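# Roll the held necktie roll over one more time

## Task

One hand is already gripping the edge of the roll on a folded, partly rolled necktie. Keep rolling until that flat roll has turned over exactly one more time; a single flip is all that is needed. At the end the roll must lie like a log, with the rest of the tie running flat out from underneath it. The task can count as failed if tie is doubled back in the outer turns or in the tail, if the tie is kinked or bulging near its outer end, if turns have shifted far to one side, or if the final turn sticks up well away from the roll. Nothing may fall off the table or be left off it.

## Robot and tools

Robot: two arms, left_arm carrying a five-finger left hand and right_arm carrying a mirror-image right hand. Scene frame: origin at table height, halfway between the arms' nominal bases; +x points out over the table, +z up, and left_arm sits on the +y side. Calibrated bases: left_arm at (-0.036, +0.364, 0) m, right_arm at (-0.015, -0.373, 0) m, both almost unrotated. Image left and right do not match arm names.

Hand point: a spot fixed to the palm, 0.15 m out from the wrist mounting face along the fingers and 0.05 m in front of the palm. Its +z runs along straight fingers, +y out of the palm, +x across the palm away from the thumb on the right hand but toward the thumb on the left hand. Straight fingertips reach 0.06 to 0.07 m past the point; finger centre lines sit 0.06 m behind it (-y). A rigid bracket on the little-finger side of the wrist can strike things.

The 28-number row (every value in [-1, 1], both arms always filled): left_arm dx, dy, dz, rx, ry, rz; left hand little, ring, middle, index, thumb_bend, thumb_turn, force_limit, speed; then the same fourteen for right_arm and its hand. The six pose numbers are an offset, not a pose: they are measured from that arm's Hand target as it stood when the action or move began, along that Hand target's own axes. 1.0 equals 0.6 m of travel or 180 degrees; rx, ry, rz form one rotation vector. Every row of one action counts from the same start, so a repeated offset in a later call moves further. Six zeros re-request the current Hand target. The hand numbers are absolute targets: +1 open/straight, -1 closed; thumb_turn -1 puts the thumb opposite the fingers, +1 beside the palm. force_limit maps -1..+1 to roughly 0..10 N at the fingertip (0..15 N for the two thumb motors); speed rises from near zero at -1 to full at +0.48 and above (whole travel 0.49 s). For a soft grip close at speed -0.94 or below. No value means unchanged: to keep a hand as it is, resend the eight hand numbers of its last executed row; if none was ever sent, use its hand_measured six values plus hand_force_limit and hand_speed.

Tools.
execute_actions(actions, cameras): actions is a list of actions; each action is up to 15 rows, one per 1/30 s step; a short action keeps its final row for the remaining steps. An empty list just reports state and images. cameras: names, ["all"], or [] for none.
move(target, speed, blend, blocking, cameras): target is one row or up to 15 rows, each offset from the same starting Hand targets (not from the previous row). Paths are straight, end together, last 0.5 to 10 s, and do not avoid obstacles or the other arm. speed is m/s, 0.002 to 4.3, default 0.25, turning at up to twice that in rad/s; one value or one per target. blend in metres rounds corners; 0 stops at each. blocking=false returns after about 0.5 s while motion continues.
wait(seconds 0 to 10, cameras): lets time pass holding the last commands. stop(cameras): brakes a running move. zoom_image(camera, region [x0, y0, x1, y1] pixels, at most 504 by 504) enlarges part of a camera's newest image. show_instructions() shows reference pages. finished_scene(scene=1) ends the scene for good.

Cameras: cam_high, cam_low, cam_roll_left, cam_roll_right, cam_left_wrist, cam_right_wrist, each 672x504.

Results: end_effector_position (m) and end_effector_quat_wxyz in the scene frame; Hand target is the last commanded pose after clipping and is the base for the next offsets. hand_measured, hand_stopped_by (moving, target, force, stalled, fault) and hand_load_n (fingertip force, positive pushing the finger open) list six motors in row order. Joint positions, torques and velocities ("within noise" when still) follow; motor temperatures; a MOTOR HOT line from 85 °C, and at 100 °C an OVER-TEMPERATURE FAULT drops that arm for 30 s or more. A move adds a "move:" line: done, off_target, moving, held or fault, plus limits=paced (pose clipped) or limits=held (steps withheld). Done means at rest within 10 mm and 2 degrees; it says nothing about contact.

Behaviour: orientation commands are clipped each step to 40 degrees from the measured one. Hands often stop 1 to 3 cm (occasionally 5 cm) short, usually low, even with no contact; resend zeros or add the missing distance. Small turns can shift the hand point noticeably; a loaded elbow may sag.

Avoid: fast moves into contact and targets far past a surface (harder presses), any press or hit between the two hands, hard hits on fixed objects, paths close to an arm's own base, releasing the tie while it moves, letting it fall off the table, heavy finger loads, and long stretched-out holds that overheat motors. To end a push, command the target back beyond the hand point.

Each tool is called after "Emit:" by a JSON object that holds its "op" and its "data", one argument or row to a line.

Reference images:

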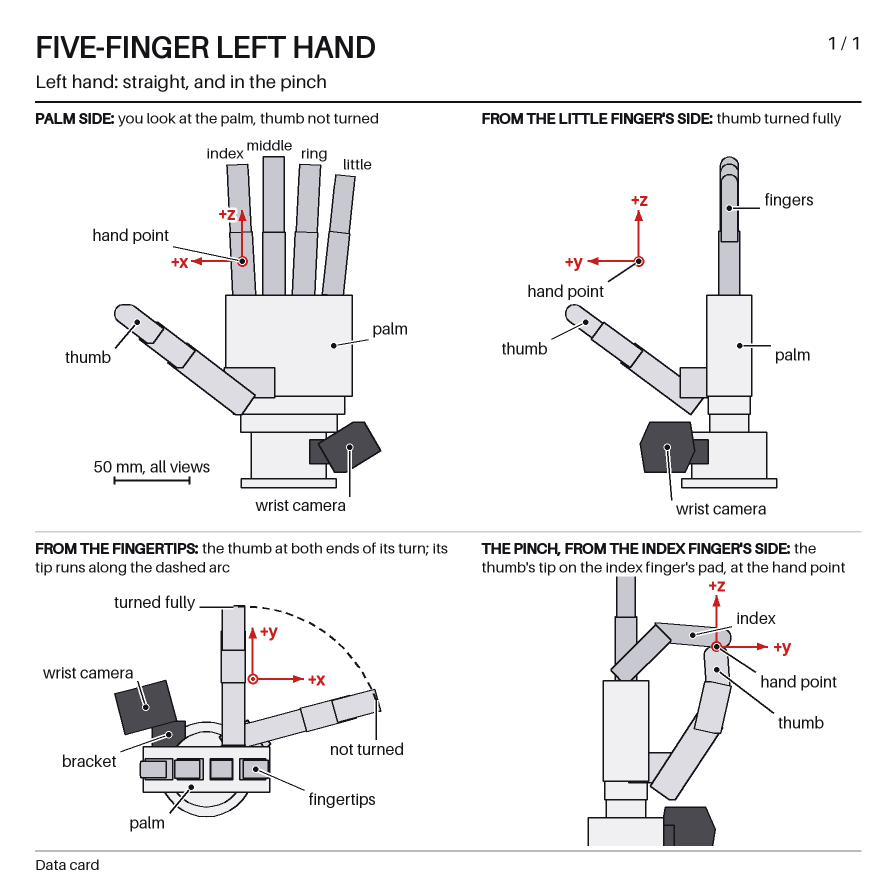

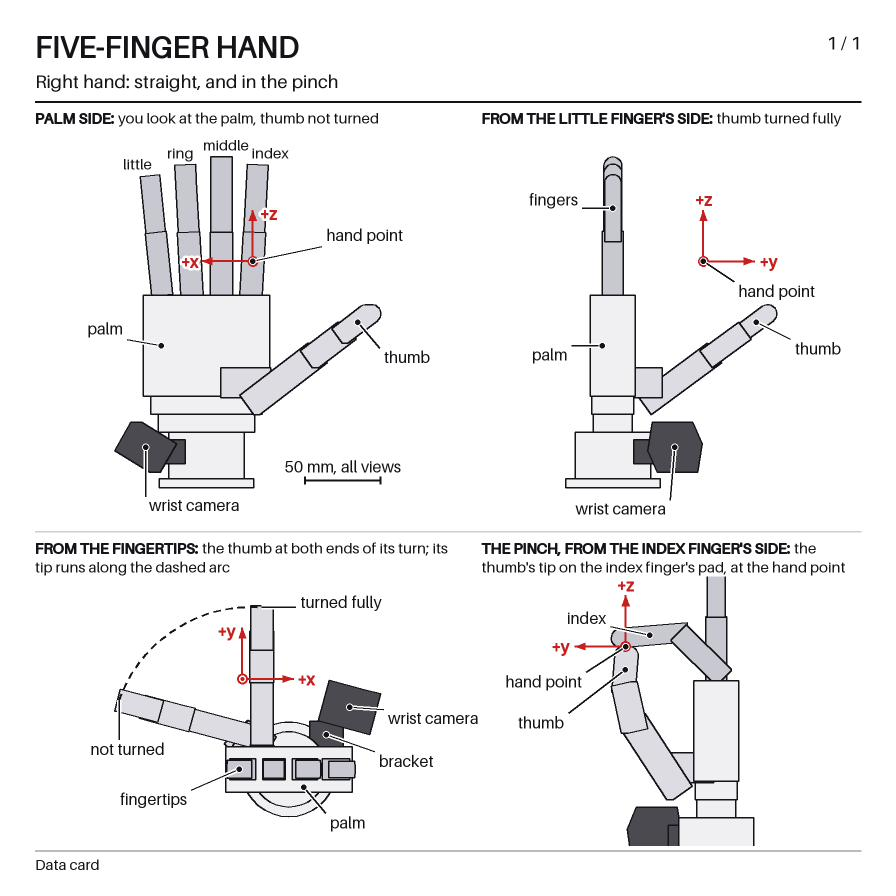

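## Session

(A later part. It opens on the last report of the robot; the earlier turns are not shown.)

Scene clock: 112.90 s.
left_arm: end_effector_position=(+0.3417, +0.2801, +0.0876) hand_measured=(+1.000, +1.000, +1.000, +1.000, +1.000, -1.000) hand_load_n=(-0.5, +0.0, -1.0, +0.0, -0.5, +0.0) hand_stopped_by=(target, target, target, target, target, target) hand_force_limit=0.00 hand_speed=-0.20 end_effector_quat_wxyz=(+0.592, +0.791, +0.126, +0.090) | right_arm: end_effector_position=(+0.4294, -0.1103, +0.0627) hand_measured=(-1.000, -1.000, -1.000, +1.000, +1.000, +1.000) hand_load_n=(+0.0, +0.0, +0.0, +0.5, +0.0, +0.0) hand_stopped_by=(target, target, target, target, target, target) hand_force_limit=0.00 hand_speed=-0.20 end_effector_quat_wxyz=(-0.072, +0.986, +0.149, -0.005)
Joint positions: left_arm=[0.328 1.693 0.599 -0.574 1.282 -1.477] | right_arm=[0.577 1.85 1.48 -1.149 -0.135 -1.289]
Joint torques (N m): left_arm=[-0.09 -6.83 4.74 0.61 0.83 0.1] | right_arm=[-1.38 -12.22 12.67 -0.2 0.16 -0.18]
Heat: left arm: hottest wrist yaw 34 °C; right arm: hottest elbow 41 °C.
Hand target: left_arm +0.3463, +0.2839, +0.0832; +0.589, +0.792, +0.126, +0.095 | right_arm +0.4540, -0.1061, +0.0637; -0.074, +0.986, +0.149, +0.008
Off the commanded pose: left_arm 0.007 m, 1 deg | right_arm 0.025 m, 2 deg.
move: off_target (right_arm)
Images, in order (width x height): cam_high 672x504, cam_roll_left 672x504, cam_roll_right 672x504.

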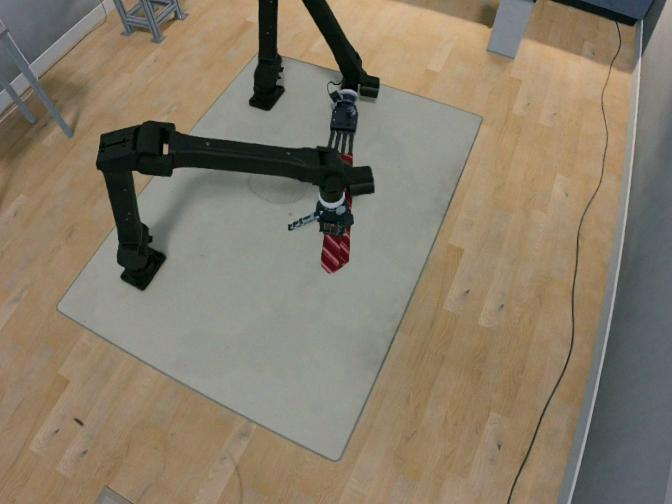

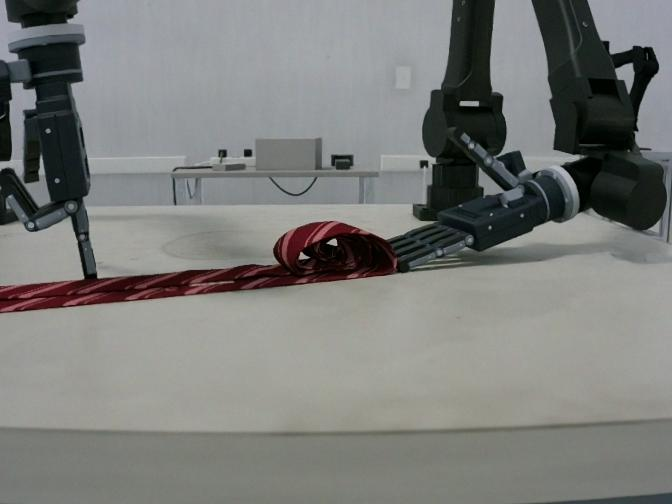

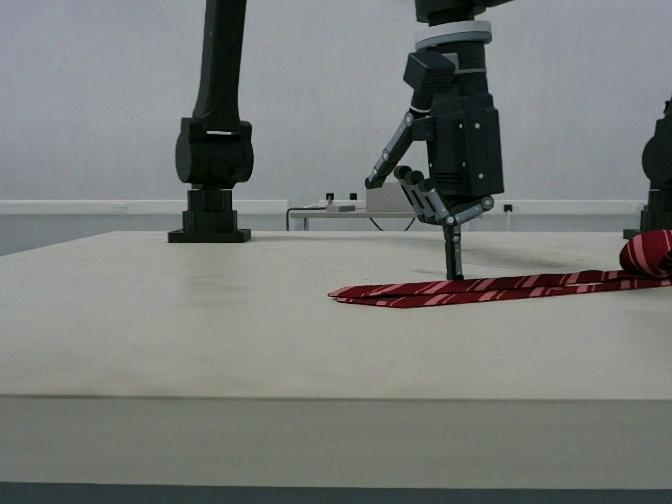

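Emit:
{"op": "move", "data": {
  "target": [
    [0,0,0,0,0,0,1,1,1,1,1,-1,0,-0.2,-0.041,-0.0065,-0.0075,0,0,0,-1,-1,-1,1,1,1,0,-0.2],
    [0,0,0,0,0,0,1,1,1,1,1,-1,0,-0.2,-0.037,-0.021,-0.106,0,0,0,-1,-1,-1,1,1,1,0,-0.2],
    [0,0,0,0,0,0,1,1,1,1,1,-1,0,-0.2,-0.3,0.05,-0.2,0,0,0,-1,-1,-1,1,1,1,0,-0.2]
  ],
  "speed": [0.06,0.1,0.25],
  "cameras": ["cam_high", "cam_roll_right", "cam_right_wrist", "cam_roll_left", "cam_left_wrist"]
}}

Emit:
{"op": "zoom_image", "data": {
  "camera": "cam_roll_right",
  "region": [250, 160, 550, 340]
}}

Emit:
{"op": "zoom_image", "data": {
  "camera": "cam_high",
  "region": [270, 130, 400, 300]
}}

Emit:
{"op": "zoom_image", "data": {
  "camera": "cam_roll_left",
  "region": [150, 160, 450, 300]
}}

Scene clock: 116.83 s.
left_arm: end_effector_position=(+0.3417, +0.2801, +0.0876) hand_measured=(+1.000, +1.000, +1.000, +1.000, +1.000, -1.000) hand_load_n=(+0.0, +0.0, -1.0, +0.0, +0.0, +0.0) hand_stopped_by=(target, target, target, target, target, target) hand_force_limit=0.00 hand_speed=-0.20 end_effector_quat_wxyz=(+0.592, +0.791, +0.126, +0.090) | right_arm: end_effector_position=(+0.2955, -0.1985, +0.1695) hand_measured=(-1.000, -1.000, -1.000, +1.000, +1.000, +1.000) hand_load_n=(+0.0, +0.0, +0.0, +0.0, -0.5, +0.0) hand_stopped_by=(target, target, target, target, target, target) hand_force_limit=0.00 hand_speed=-0.20 end_effector_quat_wxyz=(-0.077, +0.986, +0.151, +0.011)
Joint positions: left_arm=[0.328 1.693 0.599 -0.574 1.282 -1.477] | right_arm=[0.577 1.344 1.161 -1.304 -0.131 -1.289]
Joint torques (N m): left_arm=[-0.03 -6.89 4.75 0.57 0.82 0.11] | right_arm=[-1.14 -10.29 7.62 -0.79 -0.02 -0.06]
Heat: left arm: hottest wrist yaw 34 °C; right arm: hottest elbow 41 °C.
Hand target: left_arm +0.3463, +0.2839, +0.0832; +0.589, +0.792, +0.126, +0.095 | right_arm +0.2914, -0.2049, +0.1713; -0.074, +0.986, +0.149, +0.008
Off the commanded pose: left_arm 0.007 m, 1 deg | right_arm 0.008 m, 0 deg.
move: done
Images, in order (width x height): cam_high 672x504, cam_roll_left 672x504, cam_roll_right 672x504, cam_left_wrist 672x504, cam_right_wrist 672x504.

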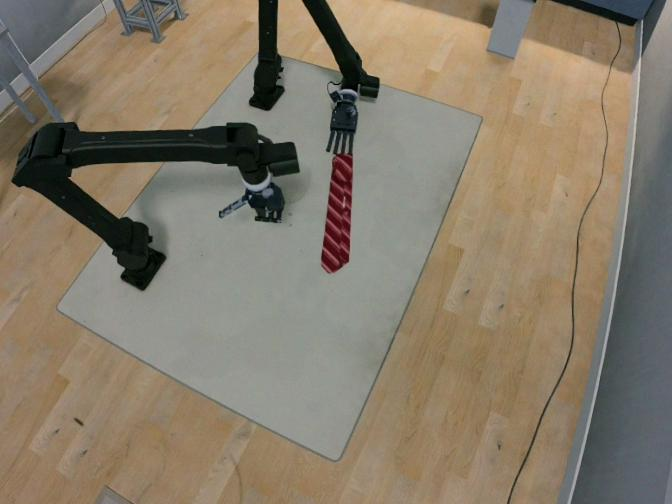

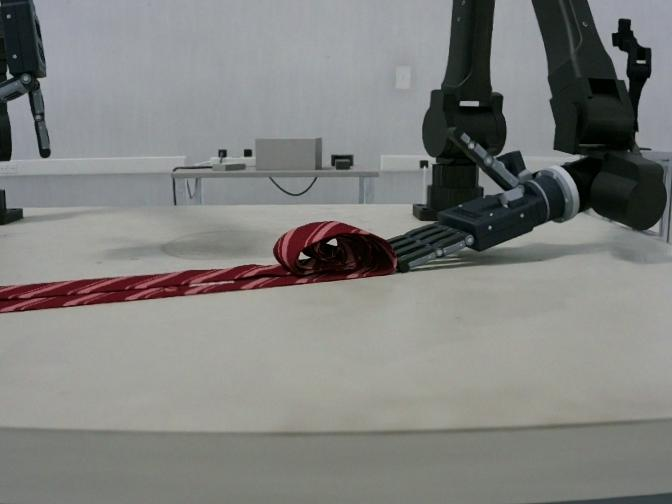

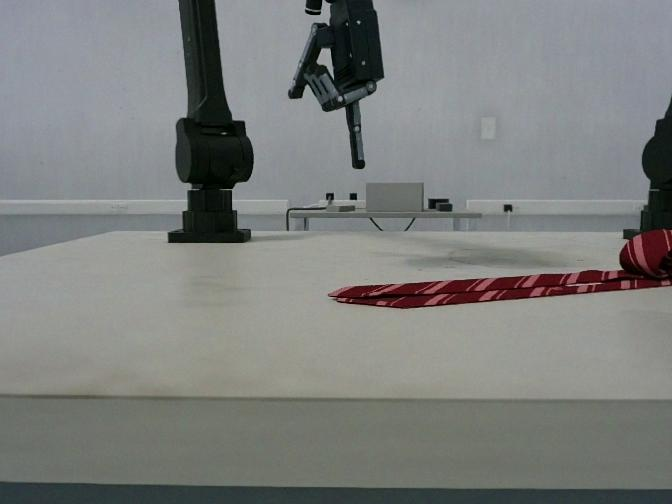

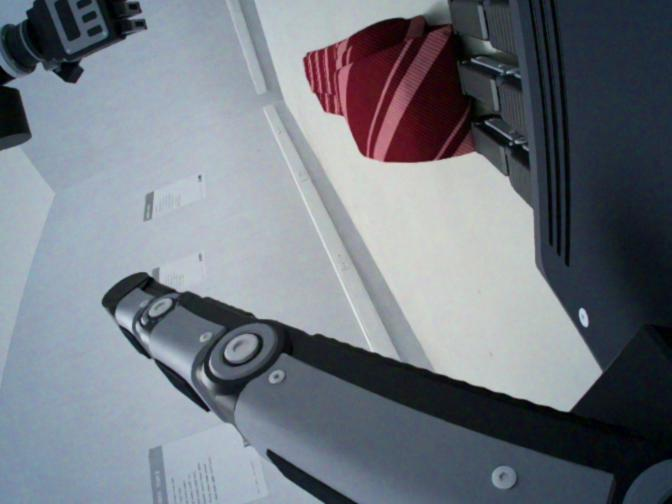

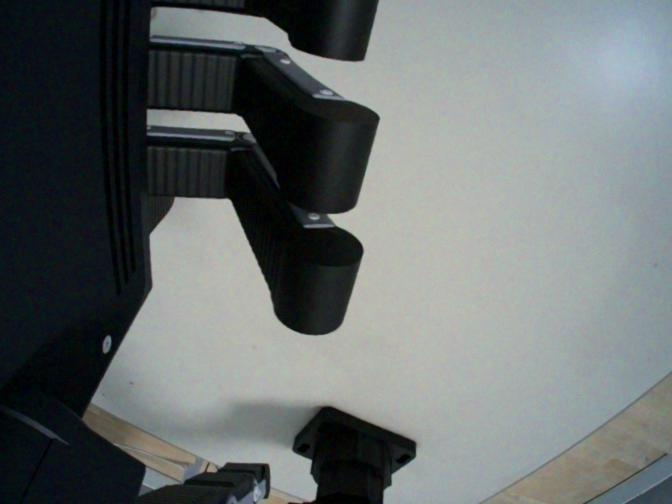

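Scaled by 1.680 from the camera's 672x504 image, which has a finer 960x720 frame.

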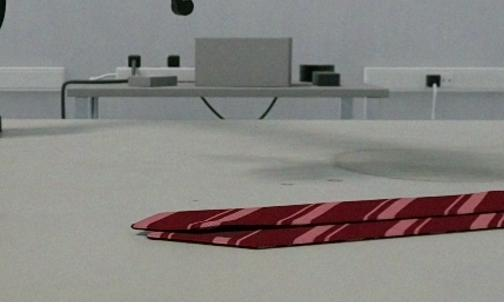

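Scaled by 2.965 from the camera's 672x504 image, which has a finer 960x720 frame.

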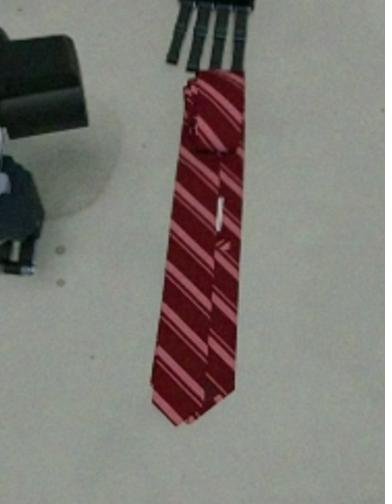

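Scaled by 1.680 from the camera's 672x504 image, which has a finer 960x720 frame.

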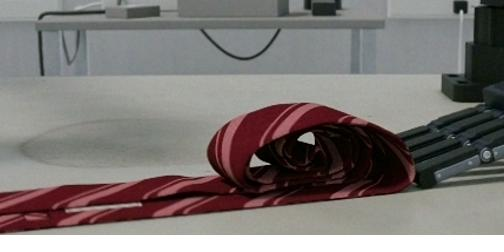

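Emit:
{"op": "move", "data": {
  "target": [0,0,0,0,0,0,1,1,1,1,1,-1,0,-0.2,0.218,-0.288,0.171,0.2,0,0,1,1,1,1,1,1,0,-0.2],
  "speed": 0.25,
  "cameras": ["cam_high", "cam_roll_left", "cam_left_wrist"]
}}

Emit:
{"op": "zoom_image", "data": {
  "camera": "cam_high",
  "region": [270, 130, 400, 300]
}}

Emit:
{"op": "zoom_image", "data": {
  "camera": "cam_left_wrist",
  "region": [240, 0, 500, 200]
}}

Scene clock: 121.00 s.
left_arm: end_effector_position=(+0.3417, +0.2801, +0.0876) hand_measured=(+1.000, +1.000, +1.000, +1.000, +1.000, -1.000) hand_load_n=(+0.0, +0.0, -1.0, +0.0, +0.0, +0.0) hand_stopped_by=(target, target, target, target, target, target) hand_force_limit=0.00 hand_speed=-0.20 end_effector_quat_wxyz=(+0.592, +0.791, +0.126, +0.090) | right_arm: end_effector_position=(+0.3452, -0.0087, +0.0841) hand_measured=(+1.000, +1.000, +1.000, +1.000, +1.000, +1.000) hand_load_n=(+0.0, +0.0, +0.0, +0.0, +0.0, -0.5) hand_stopped_by=(target, target, target, target, target, target) hand_force_limit=0.00 hand_speed=-0.20 end_effector_quat_wxyz=(-0.361, +0.921, +0.135, -0.059)
Joint positions: left_arm=[0.328 1.693 0.599 -0.574 1.282 -1.477] | right_arm=[0.605 1.707 1.28 -0.876 -0.71 -1.155]
Joint torques (N m): left_arm=[-0.21 -6.71 4.72 0.64 0.81 0.1] | right_arm=[-0.09 -11.99 12.97 0.79 -0.85 0.09]
Heat: left arm: hottest wrist yaw 34 °C; right arm: hottest elbow 41 °C.
Hand target: left_arm +0.3463, +0.2839, +0.0832; +0.589, +0.792, +0.126, +0.095 | right_arm +0.3649, +0.0119, +0.0996; -0.375, +0.915, +0.144, -0.038
Off the commanded pose: left_arm 0.007 m, 1 deg | right_arm 0.032 m, 3 deg.
move: off_target (right_arm)
Images, in order (width x height): cam_high 672x504, cam_roll_left 672x504, cam_left_wrist 672x504.

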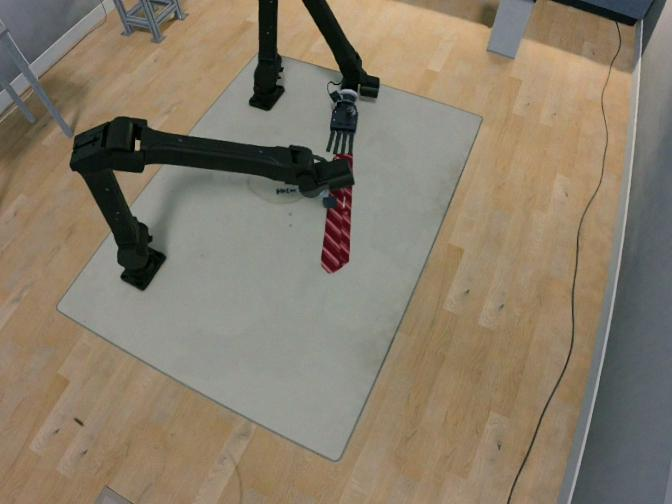

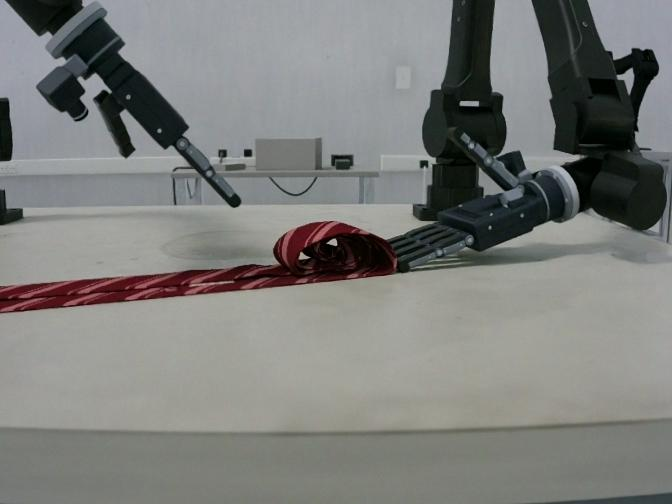

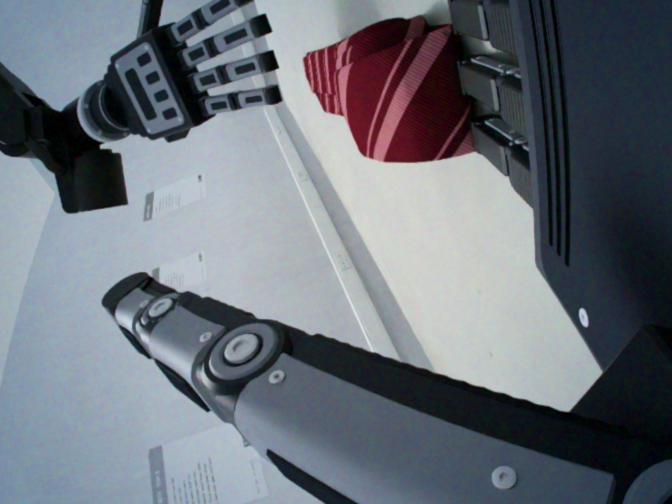

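Scaled by 2.965 from the camera's 672x504 image, which has a finer 960x720 frame.

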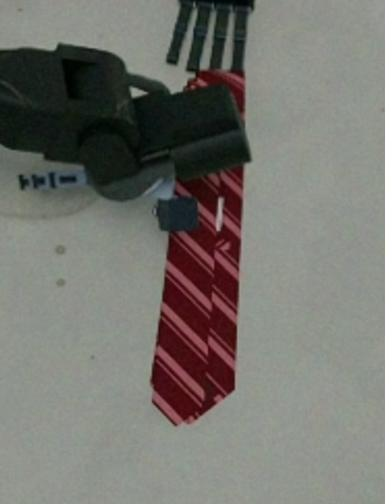

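Scaled by 1.938 from the camera's 672x504 image, which has a finer 960x720 frame.

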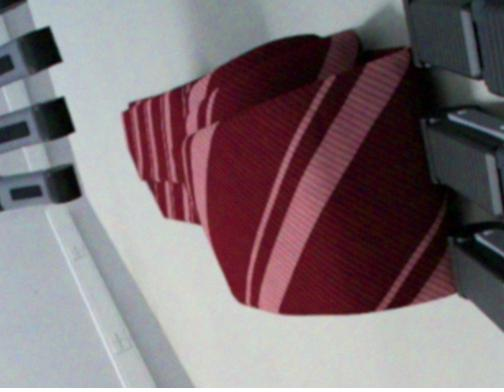

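Emit:
{"op": "move", "data": {
  "target": [0,0,0,0,0,0,1,1,1,1,1,-1,0,-0.2,0.0155,0.0485,0.0817,0,0,0,1,1,1,1,1,1,0,-0.2],
  "speed": 0.1,
  "cameras": ["cam_high", "cam_roll_left", "cam_left_wrist"]
}}

Emit:
{"op": "zoom_image", "data": {
  "camera": "cam_roll_left",
  "region": [150, 160, 450, 300]
}}

Emit:
{"op": "zoom_image", "data": {
  "camera": "cam_left_wrist",
  "region": [240, 0, 500, 200]
}}

Scene clock: 122.63 s.
left_arm: end_effector_position=(+0.3417, +0.2801, +0.0876) hand_measured=(+1.000, +1.000, +1.000, +1.000, +1.000, -1.000) hand_load_n=(+0.5, +0.0, -1.0, -0.5, +0.0, +0.0) hand_stopped_by=(target, target, target, target, target, target) hand_force_limit=0.00 hand_speed=-0.20 end_effector_quat_wxyz=(+0.592, +0.791, +0.126, +0.090) | right_arm: end_effector_position=(+0.3595, +0.0135, +0.0382) hand_measured=(+1.000, +1.000, +1.000, +1.000, +1.000, +1.000) hand_load_n=(+0.0, +0.0, +0.0, +0.0, -0.5, +0.0) hand_stopped_by=(target, target, target, target, target, target) hand_force_limit=0.00 hand_speed=-0.20 end_effector_quat_wxyz=(-0.368, +0.918, +0.139, -0.052)
Joint positions: left_arm=[0.328 1.693 0.599 -0.574 1.282 -1.477] | right_arm=[0.622 1.806 1.28 -0.742 -0.71 -1.134]
Joint torques (N m): left_arm=[0.03 -6.65 4.6 0.62 0.83 0.09] | right_arm=[0.21 -13.74 10.67 0.8 -0.54 0.04]
Heat: left arm: hottest wrist yaw 35 °C; right arm: hottest elbow 41 °C.
Hand target: left_arm +0.3463, +0.2839, +0.0832; +0.589, +0.792, +0.126, +0.095 | right_arm +0.3719, +0.0281, +0.0446; -0.375, +0.915, +0.144, -0.038
Off the commanded pose: left_arm 0.007 m, 1 deg | right_arm 0.020 m, 2 deg.
move: off_target (right_arm)
Images, in order (width x height): cam_high 672x504, cam_roll_left 672x504, cam_left_wrist 672x504.

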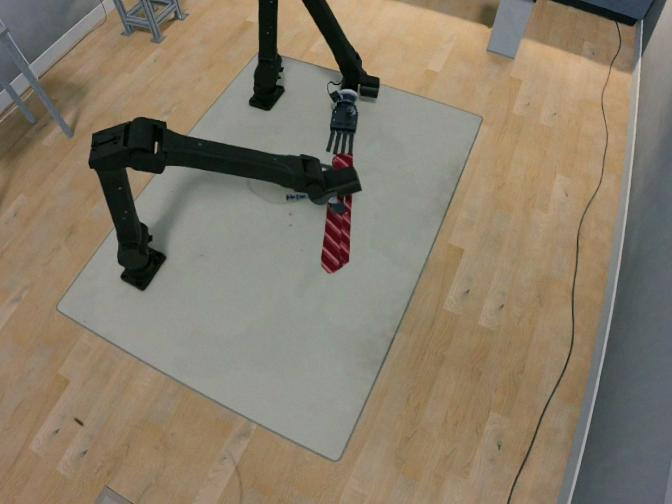

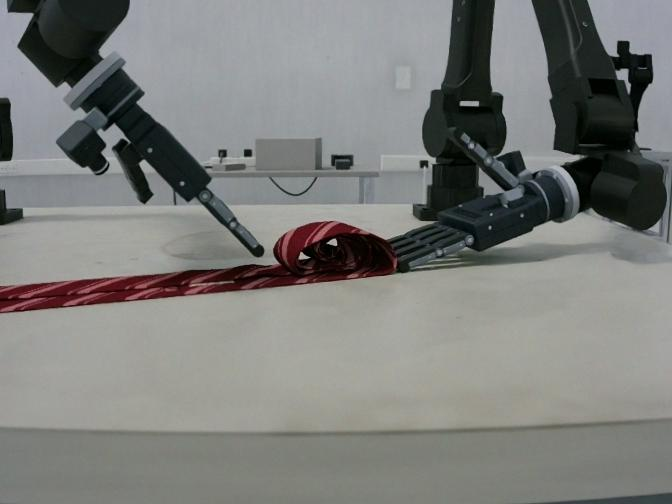

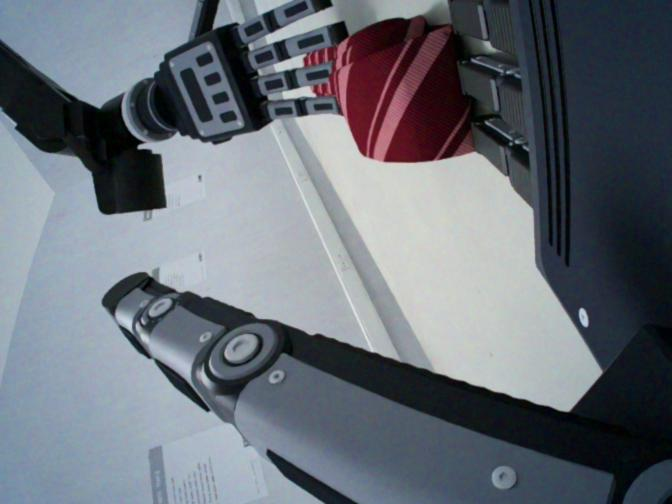

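Scaled by 1.680 from the camera's 672x504 image, which has a finer 960x720 frame.

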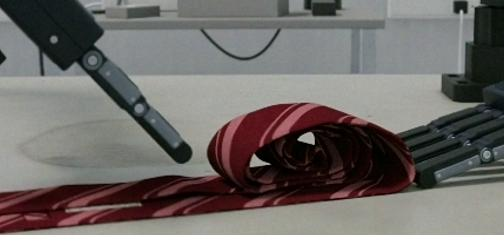

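Scaled by 1.938 from the camera's 672x504 image, which has a finer 960x720 frame.

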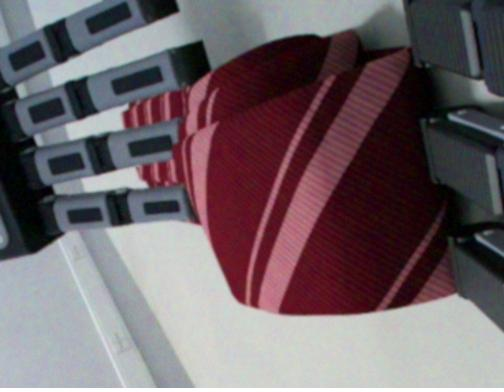

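Emit:
{"op": "move", "data": {
  "target": [0,0,0,0,0,0,1,1,1,1,1,-1,0,-0.2,0.016,0.007,0.0247,0,0,0,1,1,1,1,1,1,0,-0.2],
  "speed": 0.05,
  "cameras": ["cam_roll_left", "cam_left_wrist"]
}}

Emit:
{"op": "zoom_image", "data": {
  "camera": "cam_roll_left",
  "region": [150, 160, 450, 300]
}}

Emit:
{"op": "zoom_image", "data": {
  "camera": "cam_left_wrist",
  "region": [240, 0, 500, 200]
}}

Scene clock: 124.00 s.
left_arm: end_effector_position=(+0.3417, +0.2801, +0.0876) hand_measured=(+1.000, +1.000, +1.000, +1.000, +1.000, -1.000) hand_load_n=(+0.0, +0.0, -1.0, +0.0, +0.0, +0.0) hand_stopped_by=(target, target, target, target, target, target) hand_force_limit=0.00 hand_speed=-0.20 end_effector_quat_wxyz=(+0.592, +0.791, +0.126, +0.090) | right_arm: end_effector_position=(+0.3610, +0.0197, +0.0262) hand_measured=(+1.000, +1.000, +1.000, +1.000, +1.000, +1.000) hand_load_n=(+0.0, +0.0, +0.0, -0.5, +0.0, +0.0) hand_stopped_by=(target, target, target, target, target, target) hand_force_limit=0.00 hand_speed=-0.20 end_effector_quat_wxyz=(-0.368, +0.918, +0.138, -0.055)
Joint positions: left_arm=[0.328 1.693 0.599 -0.574 1.282 -1.477] | right_arm=[0.629 1.835 1.286 -0.717 -0.712 -1.125]
Joint torques (N m): left_arm=[-0.03 -6.83 4.72 0.59 0.82 0.1] | right_arm=[-0.03 -12.1 12.19 0.79 -0.38 0.05]
Heat: left arm: hottest wrist yaw 35 °C; right arm: hottest elbow 41 °C.
Hand target: left_arm +0.3463, +0.2839, +0.0832; +0.589, +0.792, +0.126, +0.095 | right_arm +0.3792, +0.0380, +0.0313; -0.375, +0.915, +0.144, -0.038
Off the commanded pose: left_arm 0.007 m, 1 deg | right_arm 0.027 m, 2 deg.
move: off_target (right_arm)
Images, in order (width x height): cam_roll_left 672x504, cam_left_wrist 672x504.

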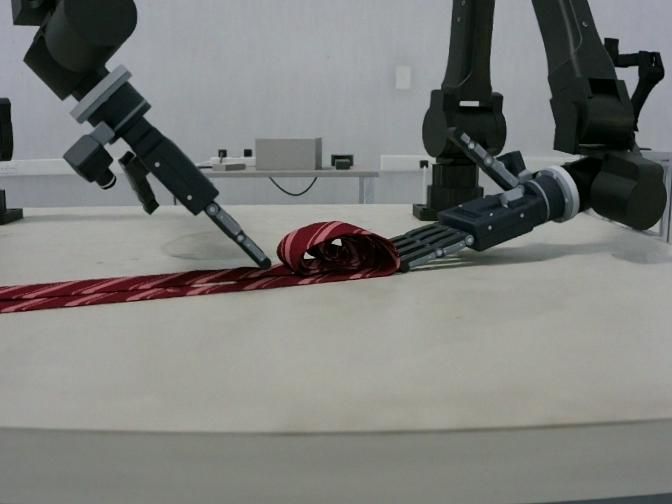

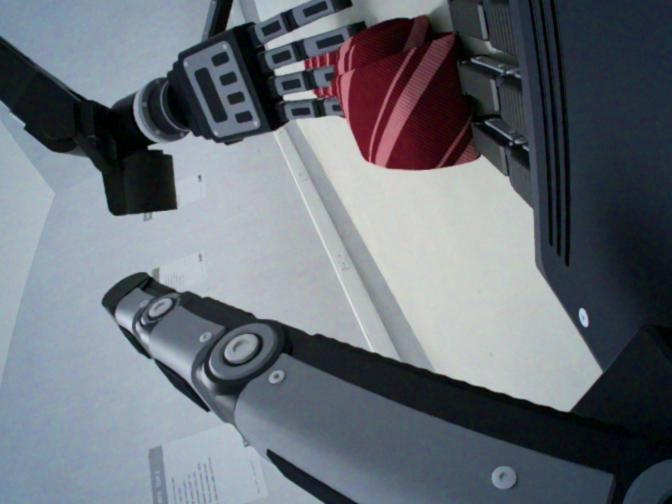

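Scaled by 1.680 from the camera's 672x504 image, which has a finer 960x720 frame.

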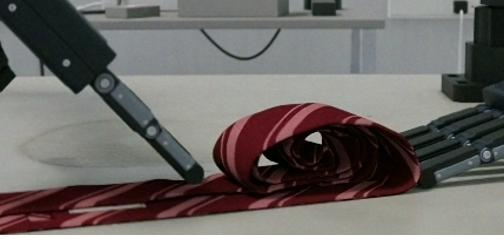

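Scaled by 1.938 from the camera's 672x504 image, which has a finer 960x720 frame.

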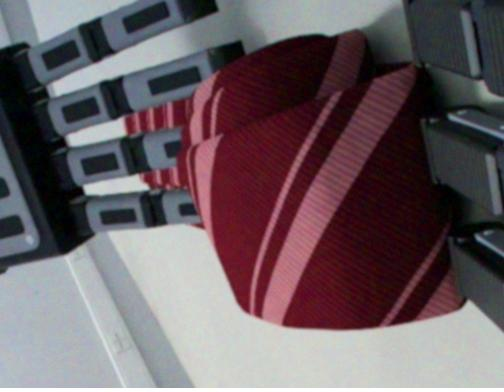

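Emit:
{"op": "move", "data": {
  "target": [
    [-0.001,0.0143,0.0483,0,0,0,1,1,1,1,1,-1,0,-0.2,0,0,0,0,0,0,1,1,1,1,1,1,0,-0.2],
    [-0.001,0.0673,0.0483,0,0,0,1,1,1,1,1,-1,0,-0.2,0,0,0,0,0,0,1,1,1,1,1,1,0,-0.2]
  ],
  "speed": 0.05,
  "cameras": ["cam_roll_left", "cam_left_wrist"]
}}

Emit:
{"op": "zoom_image", "data": {
  "camera": "cam_roll_left",
  "region": [150, 160, 450, 300]
}}

Scene clock: 127.40 s.
left_arm: end_effector_position=(+0.3586, +0.2496, +0.1094) hand_measured=(+1.000, +1.000, +1.000, +1.000, +1.000, -1.000) hand_load_n=(+0.0, +0.0, +0.0, +0.0, +0.0, +0.0) hand_stopped_by=(target, target, target, target, target, target) hand_force_limit=0.00 hand_speed=-0.20 end_effector_quat_wxyz=(+0.590, +0.791, +0.132, +0.091) | right_arm: end_effector_position=(+0.3608, +0.0197, +0.0256) hand_measured=(+1.000, +1.000, +1.000, +1.000, +1.000, +1.000) hand_load_n=(+0.0, +0.5, +0.0, +0.0, +0.0, +0.0) hand_stopped_by=(target, target, target, target, target, target) hand_force_limit=0.00 hand_speed=-0.20 end_effector_quat_wxyz=(-0.368, +0.918, +0.138, -0.055)
Joint positions: left_arm=[0.216 1.583 0.542 -0.231 1.265 -1.896] | right_arm=[0.629 1.836 1.286 -0.717 -0.712 -1.125]
Joint torques (N m): left_arm=[-1.55 -8.7 4.42 0.98 0.88 0.02] | right_arm=[0.91 -13.45 12.01 0.84 -0.43 0.09]
Heat: left arm: hottest wrist yaw 34 °C; right arm: hottest elbow 41 °C.
Hand target: left_arm +0.3579, +0.2462, +0.1135; +0.589, +0.792, +0.126, +0.095 | right_arm +0.3792, +0.0380, +0.0313; -0.375, +0.915, +0.144, -0.038
Off the commanded pose: left_arm 0.005 m, 1 deg | right_arm 0.027 m, 2 deg.
move: off_target (right_arm)
Images, in order (width x height): cam_roll_left 672x504, cam_left_wrist 672x504.

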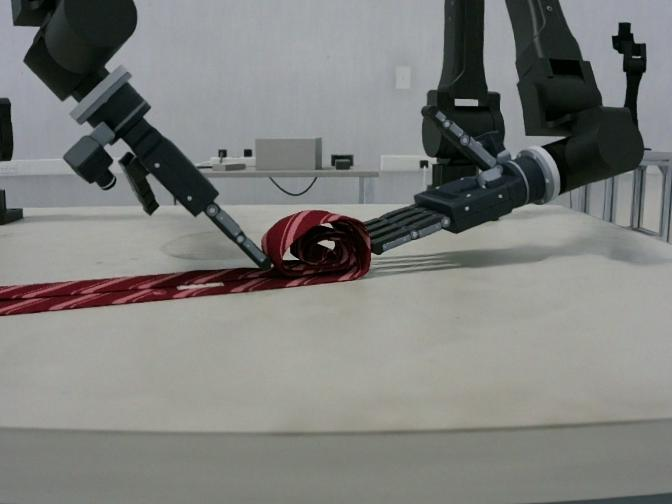

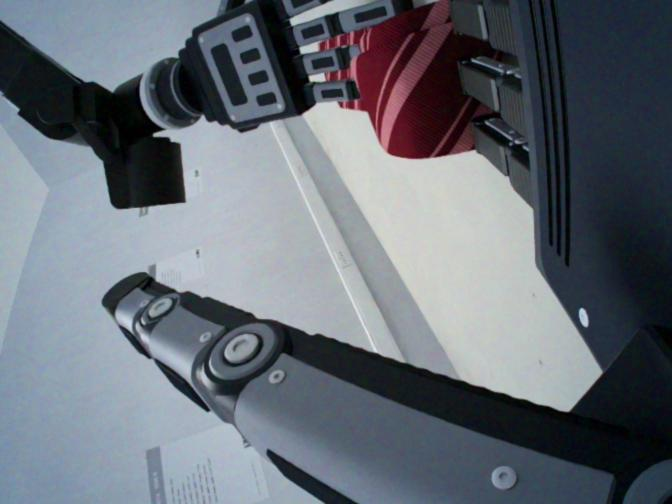

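Scaled by 1.680 from the camera's 672x504 image, which has a finer 960x720 frame.

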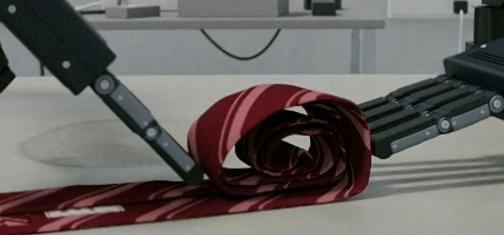

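Emit:
{"op": "move", "data": {
  "target": [0, 0.0574, 0.0174, 0, 0, 0, 1, 1, 1, 1, 1, -1, 0, -0.2, 0, 0, 0, 0, 0, 0, 1, 1, 1, 1, 1, 1, 0, -0.2],
  "speed": 0.05,
  "cameras": ["cam_high", "cam_roll_left", "cam_left_wrist"]
}}

Emit:
{"op": "zoom_image", "data": {
  "camera": "cam_roll_left",
  "region": [150, 160, 450, 300]
}}

Scene clock: 129.50 s.
left_arm: end_effector_position=(+0.3646, +0.2306, +0.1388) hand_measured=(+1.000, +1.000, +1.000, +1.000, +1.000, -1.000) hand_load_n=(+0.0, +0.0, +0.0, +0.0, +0.0, +0.0) hand_stopped_by=(target, target, target, target, target, target) hand_force_limit=0.00 hand_speed=-0.20 end_effector_quat_wxyz=(+0.590, +0.792, +0.133, +0.088) | right_arm: end_effector_position=(+0.3608, +0.0197, +0.0256) hand_measured=(+1.000, +1.000, +1.000, +1.000, +1.000, +1.000) hand_load_n=(+0.0, +0.0, +0.0, +0.0, +0.0, +0.0) hand_stopped_by=(target, target, target, target, target, target) hand_force_limit=0.00 hand_speed=-0.20 end_effector_quat_wxyz=(-0.368, +0.918, +0.138, -0.055)
Joint positions: left_arm=[0.152 1.479 0.533 -0.155 1.241 -2.081] | right_arm=[0.629 1.836 1.286 -0.717 -0.712 -1.125]
Joint torques (N m): left_arm=[-1.32 -7.88 5.31 1.42 0.79 0.03] | right_arm=[0.26 -12.69 12.18 0.87 -0.37 0.02]
Heat: left arm: hottest wrist yaw 35 °C; right arm: hottest elbow 41 °C.
Hand target: left_arm +0.3641, +0.2274, +0.1436; +0.589, +0.792, +0.126, +0.095 | right_arm +0.3792, +0.0380, +0.0313; -0.375, +0.915, +0.144, -0.038
Off the commanded pose: left_arm 0.006 m, 1 deg | right_arm 0.027 m, 2 deg.
move: off_target (right_arm)
Images, in order (width x height): cam_high 672x504, cam_roll_left 672x504, cam_left_wrist 672x504.

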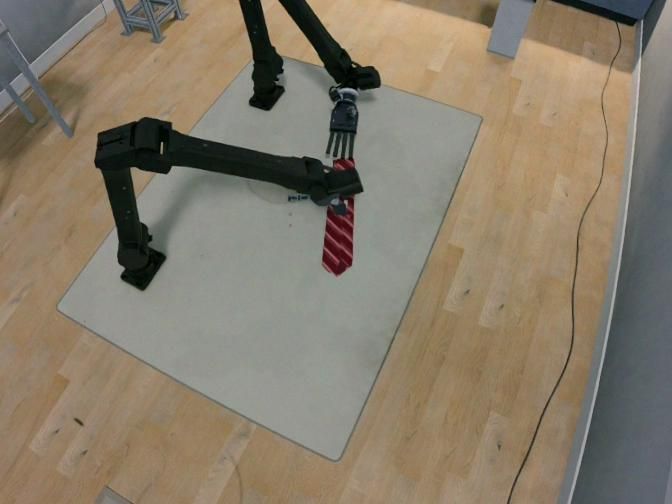

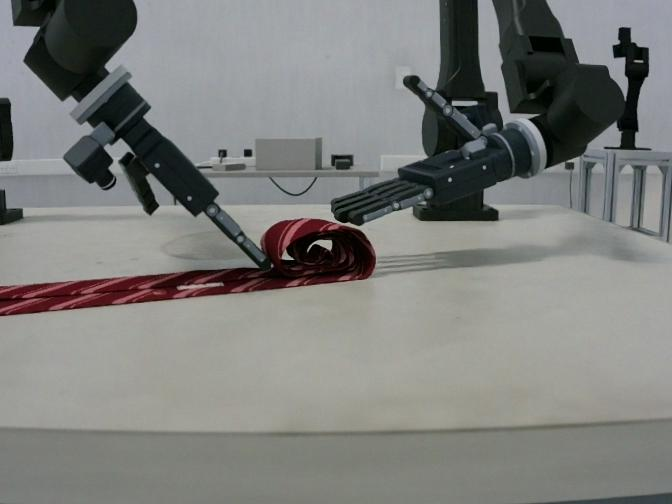

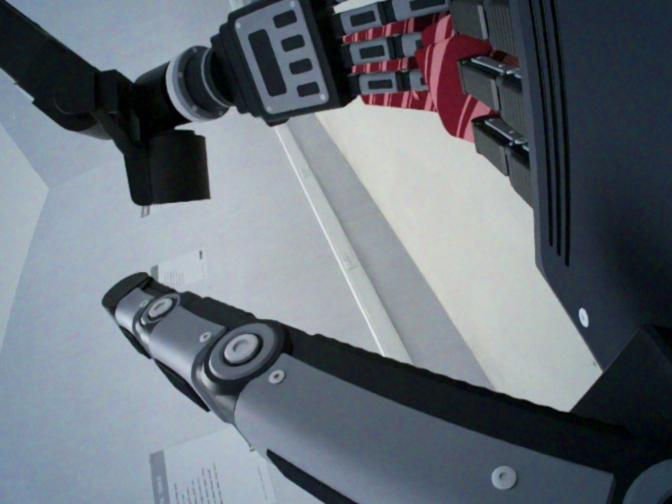

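Scaled by 1.680 from the camera's 672x504 image, which has a finer 960x720 frame.

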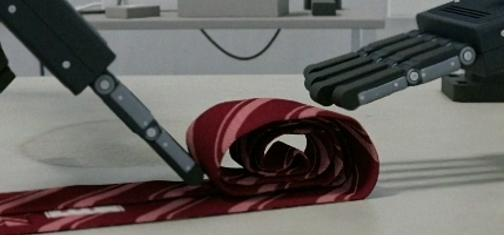

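Emit:
{"op": "move", "data": {
  "target": [
    [0.0007,0.0255,-0.06,0,0,0,1,1,1,1,1,-1,0,-0.2,0,0,0,0,0,0,1,1,1,1,1,1,0,-0.2],
    [0.0013,-0.031,-0.1037,0,0,0,1,1,1,1,1,-1,0,-0.2,0,0,0,0,0,0,1,1,1,1,1,1,0,-0.2],
    [0.0013,-0.1277,-0.0745,0,0,0,1,1,1,1,1,-1,0,-0.2,0,0,0,0,0,0,1,1,1,1,1,1,0,-0.2],
    [0,-0.0967,0.0292,0,0,0,1,1,1,1,1,-1,0,-0.2,0,0,0,0,0,0,1,1,1,1,1,1,0,-0.2]
  ],
  "speed": [0.12,0.12,0.08,0.05],
  "cameras": ["cam_high", "cam_roll_left", "cam_left_wrist"]
}}

Emit:
{"op": "zoom_image", "data": {
  "camera": "cam_roll_left",
  "region": [150, 160, 450, 300]
}}

Scene clock: 137.43 s.
left_arm: end_effector_position=(+0.3662, +0.2346, +0.0878) hand_measured=(+1.000, +1.000, +1.000, +1.000, +1.000, -1.000) hand_load_n=(+0.0, +0.0, -2.5, +0.0, +0.0, +0.0) hand_stopped_by=(target, target, target, target, target, target) hand_force_limit=0.00 hand_speed=-0.20 end_effector_quat_wxyz=(+0.595, +0.787, +0.126, +0.099) | right_arm: end_effector_position=(+0.3608, +0.0196, +0.0254) hand_measured=(+1.000, +1.000, +1.000, +1.000, +1.000, +1.000) hand_load_n=(+0.0, -0.5, +0.0, +0.0, +0.0, +0.0) hand_stopped_by=(target, target, target, target, target, target) hand_force_limit=0.00 hand_speed=-0.20 end_effector_quat_wxyz=(-0.368, +0.918, +0.138, -0.055)
Joint positions: left_arm=[0.163 1.679 0.508 0.089 1.258 -2.074] | right_arm=[0.629 1.837 1.286 -0.717 -0.711 -1.124]
Joint torques (N m): left_arm=[-2.26 -7.88 3.33 1.21 0.02 -0.01] | right_arm=[-0.03 -12.92 12.1 0.83 -0.44 0.05]
Heat: left arm: hottest wrist yaw 35 °C; right arm: hottest elbow 41 °C.
Hand target: left_arm +0.3641, +0.2271, +0.0829; +0.589, +0.792, +0.126, +0.095 | right_arm +0.3792, +0.0380, +0.0313; -0.375, +0.915, +0.144, -0.038
Off the commanded pose: left_arm 0.009 m, 1 deg | right_arm 0.027 m, 2 deg.
move: off_target (right_arm)
Images, in order (width x height): cam_high 672x504, cam_roll_left 672x504, cam_left_wrist 672x504.

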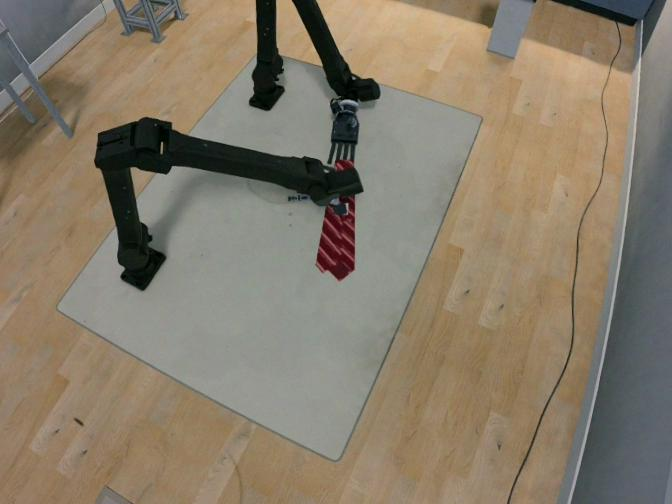

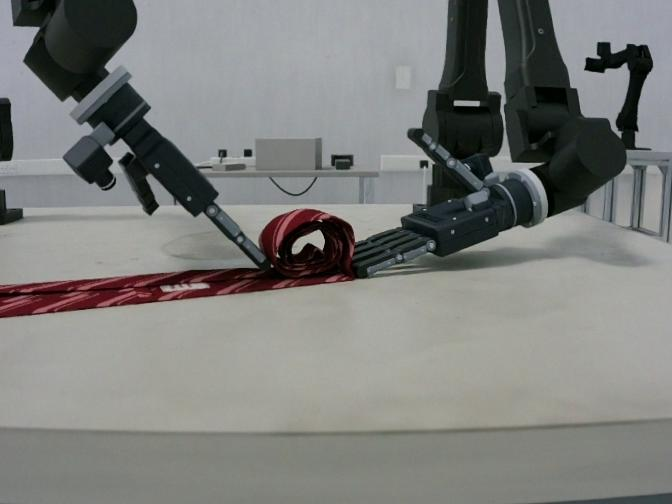

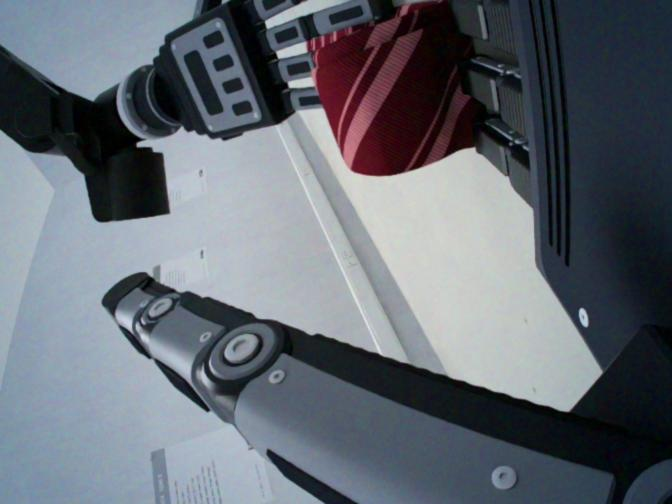

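Scaled by 1.680 from the camera's 672x504 image, which has a finer 960x720 frame.

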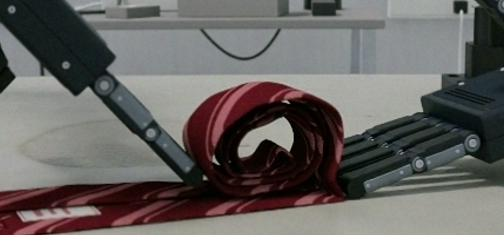

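Emit:
{"op": "move", "data": {
  "target": [
    [0,0.0535,0.0047,0,0,0,1,1,1,1,1,-1,0,-0.2,0,0,0,0,0,0,1,1,1,1,1,1,0,-0.2],
    [-0.0006,0.112,0.0218,0,0,0,1,1,1,1,1,-1,0,-0.2,0,0,0,0,0,0,1,1,1,1,1,1,0,-0.2]
  ],
  "speed": [0.05,0.05],
  "blend": [0.01, 0],
  "cameras": ["cam_high", "cam_roll_left", "cam_left_wrist"]
}}

Emit:
{"op": "zoom_image", "data": {
  "camera": "cam_roll_left",
  "region": [150, 160, 450, 300]
}}

Scene clock: 140.10 s.
left_arm: end_effector_position=(+0.3644, +0.2003, +0.1310) hand_measured=(+1.000, +1.000, +1.000, +1.000, +1.000, -1.000) hand_load_n=(+0.0, +0.0, +0.0, +0.0, +0.0, +0.0) hand_stopped_by=(target, target, target, target, target, target) hand_force_limit=0.00 hand_speed=-0.20 end_effector_quat_wxyz=(+0.581, +0.804, +0.109, +0.069) | right_arm: end_effector_position=(+0.3609, +0.0194, +0.0253) hand_measured=(+1.000, +1.000, +1.000, +1.000, +1.000, +1.000) hand_load_n=(+0.0, +0.0, +0.0, +0.0, +0.0, +0.0) hand_stopped_by=(target, target, target, target, target, target) hand_force_limit=0.00 hand_speed=-0.20 end_effector_quat_wxyz=(-0.367, +0.918, +0.137, -0.055)
Joint positions: left_arm=[0.07 1.506 0.553 -0.141 1.207 -2.092] | right_arm=[0.629 1.837 1.286 -0.717 -0.71 -1.124]
Joint torques (N m): left_arm=[-1.44 -8.23 8.16 0.28 0.81 0.01] | right_arm=[0.15 -12.45 12.03 0.69 -0.48 0.05]
Heat: left arm: hottest wrist yaw 34 °C; right arm: hottest elbow 41 °C.
Hand target: left_arm +0.3737, +0.1969, +0.1435; +0.589, +0.792, +0.126, +0.095 | right_arm +0.3792, +0.0380, +0.0313; -0.375, +0.915, +0.144, -0.038
Off the commanded pose: left_arm 0.016 m, 4 deg | right_arm 0.027 m, 2 deg.
joint sent to its limit (left arm) — joint 6 (wrist roll), lower limit. The joint targets are off in orientation, not in position.
move: off_target (left_arm, right_arm)
Images, in order (width x height): cam_high 672x504, cam_roll_left 672x504, cam_left_wrist 672x504.

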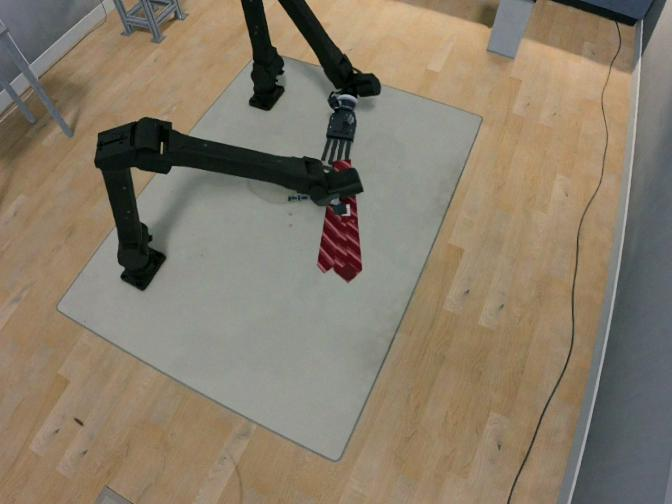

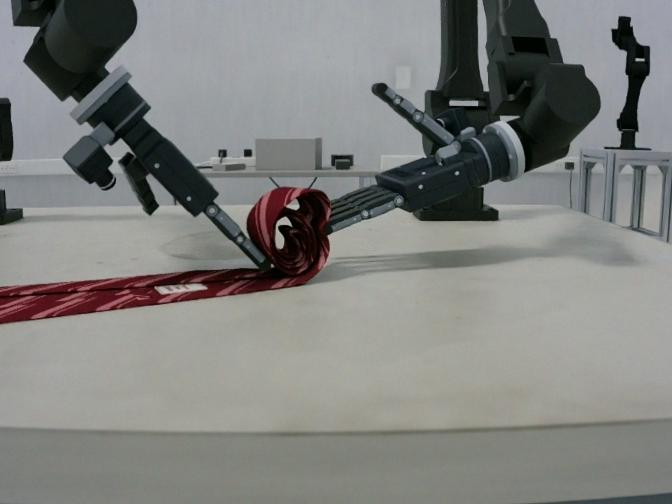

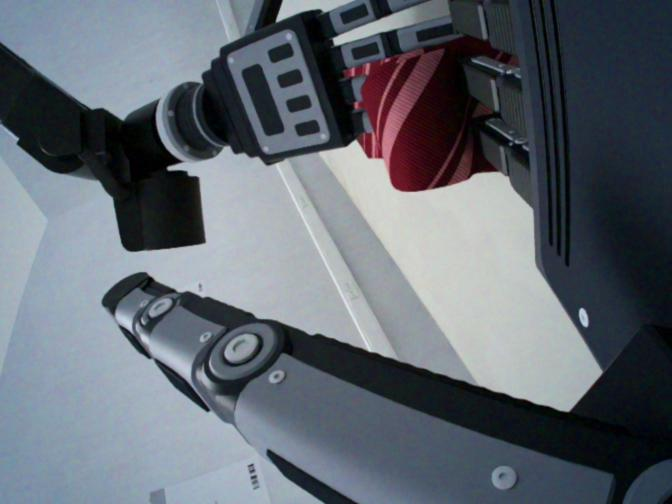

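Scaled by 1.680 from the camera's 672x504 image, which has a finer 960x720 frame.

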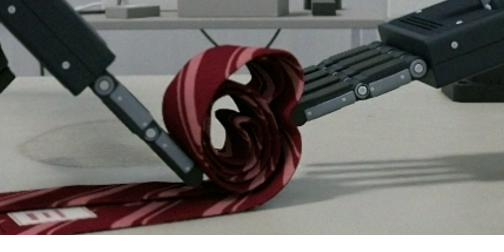

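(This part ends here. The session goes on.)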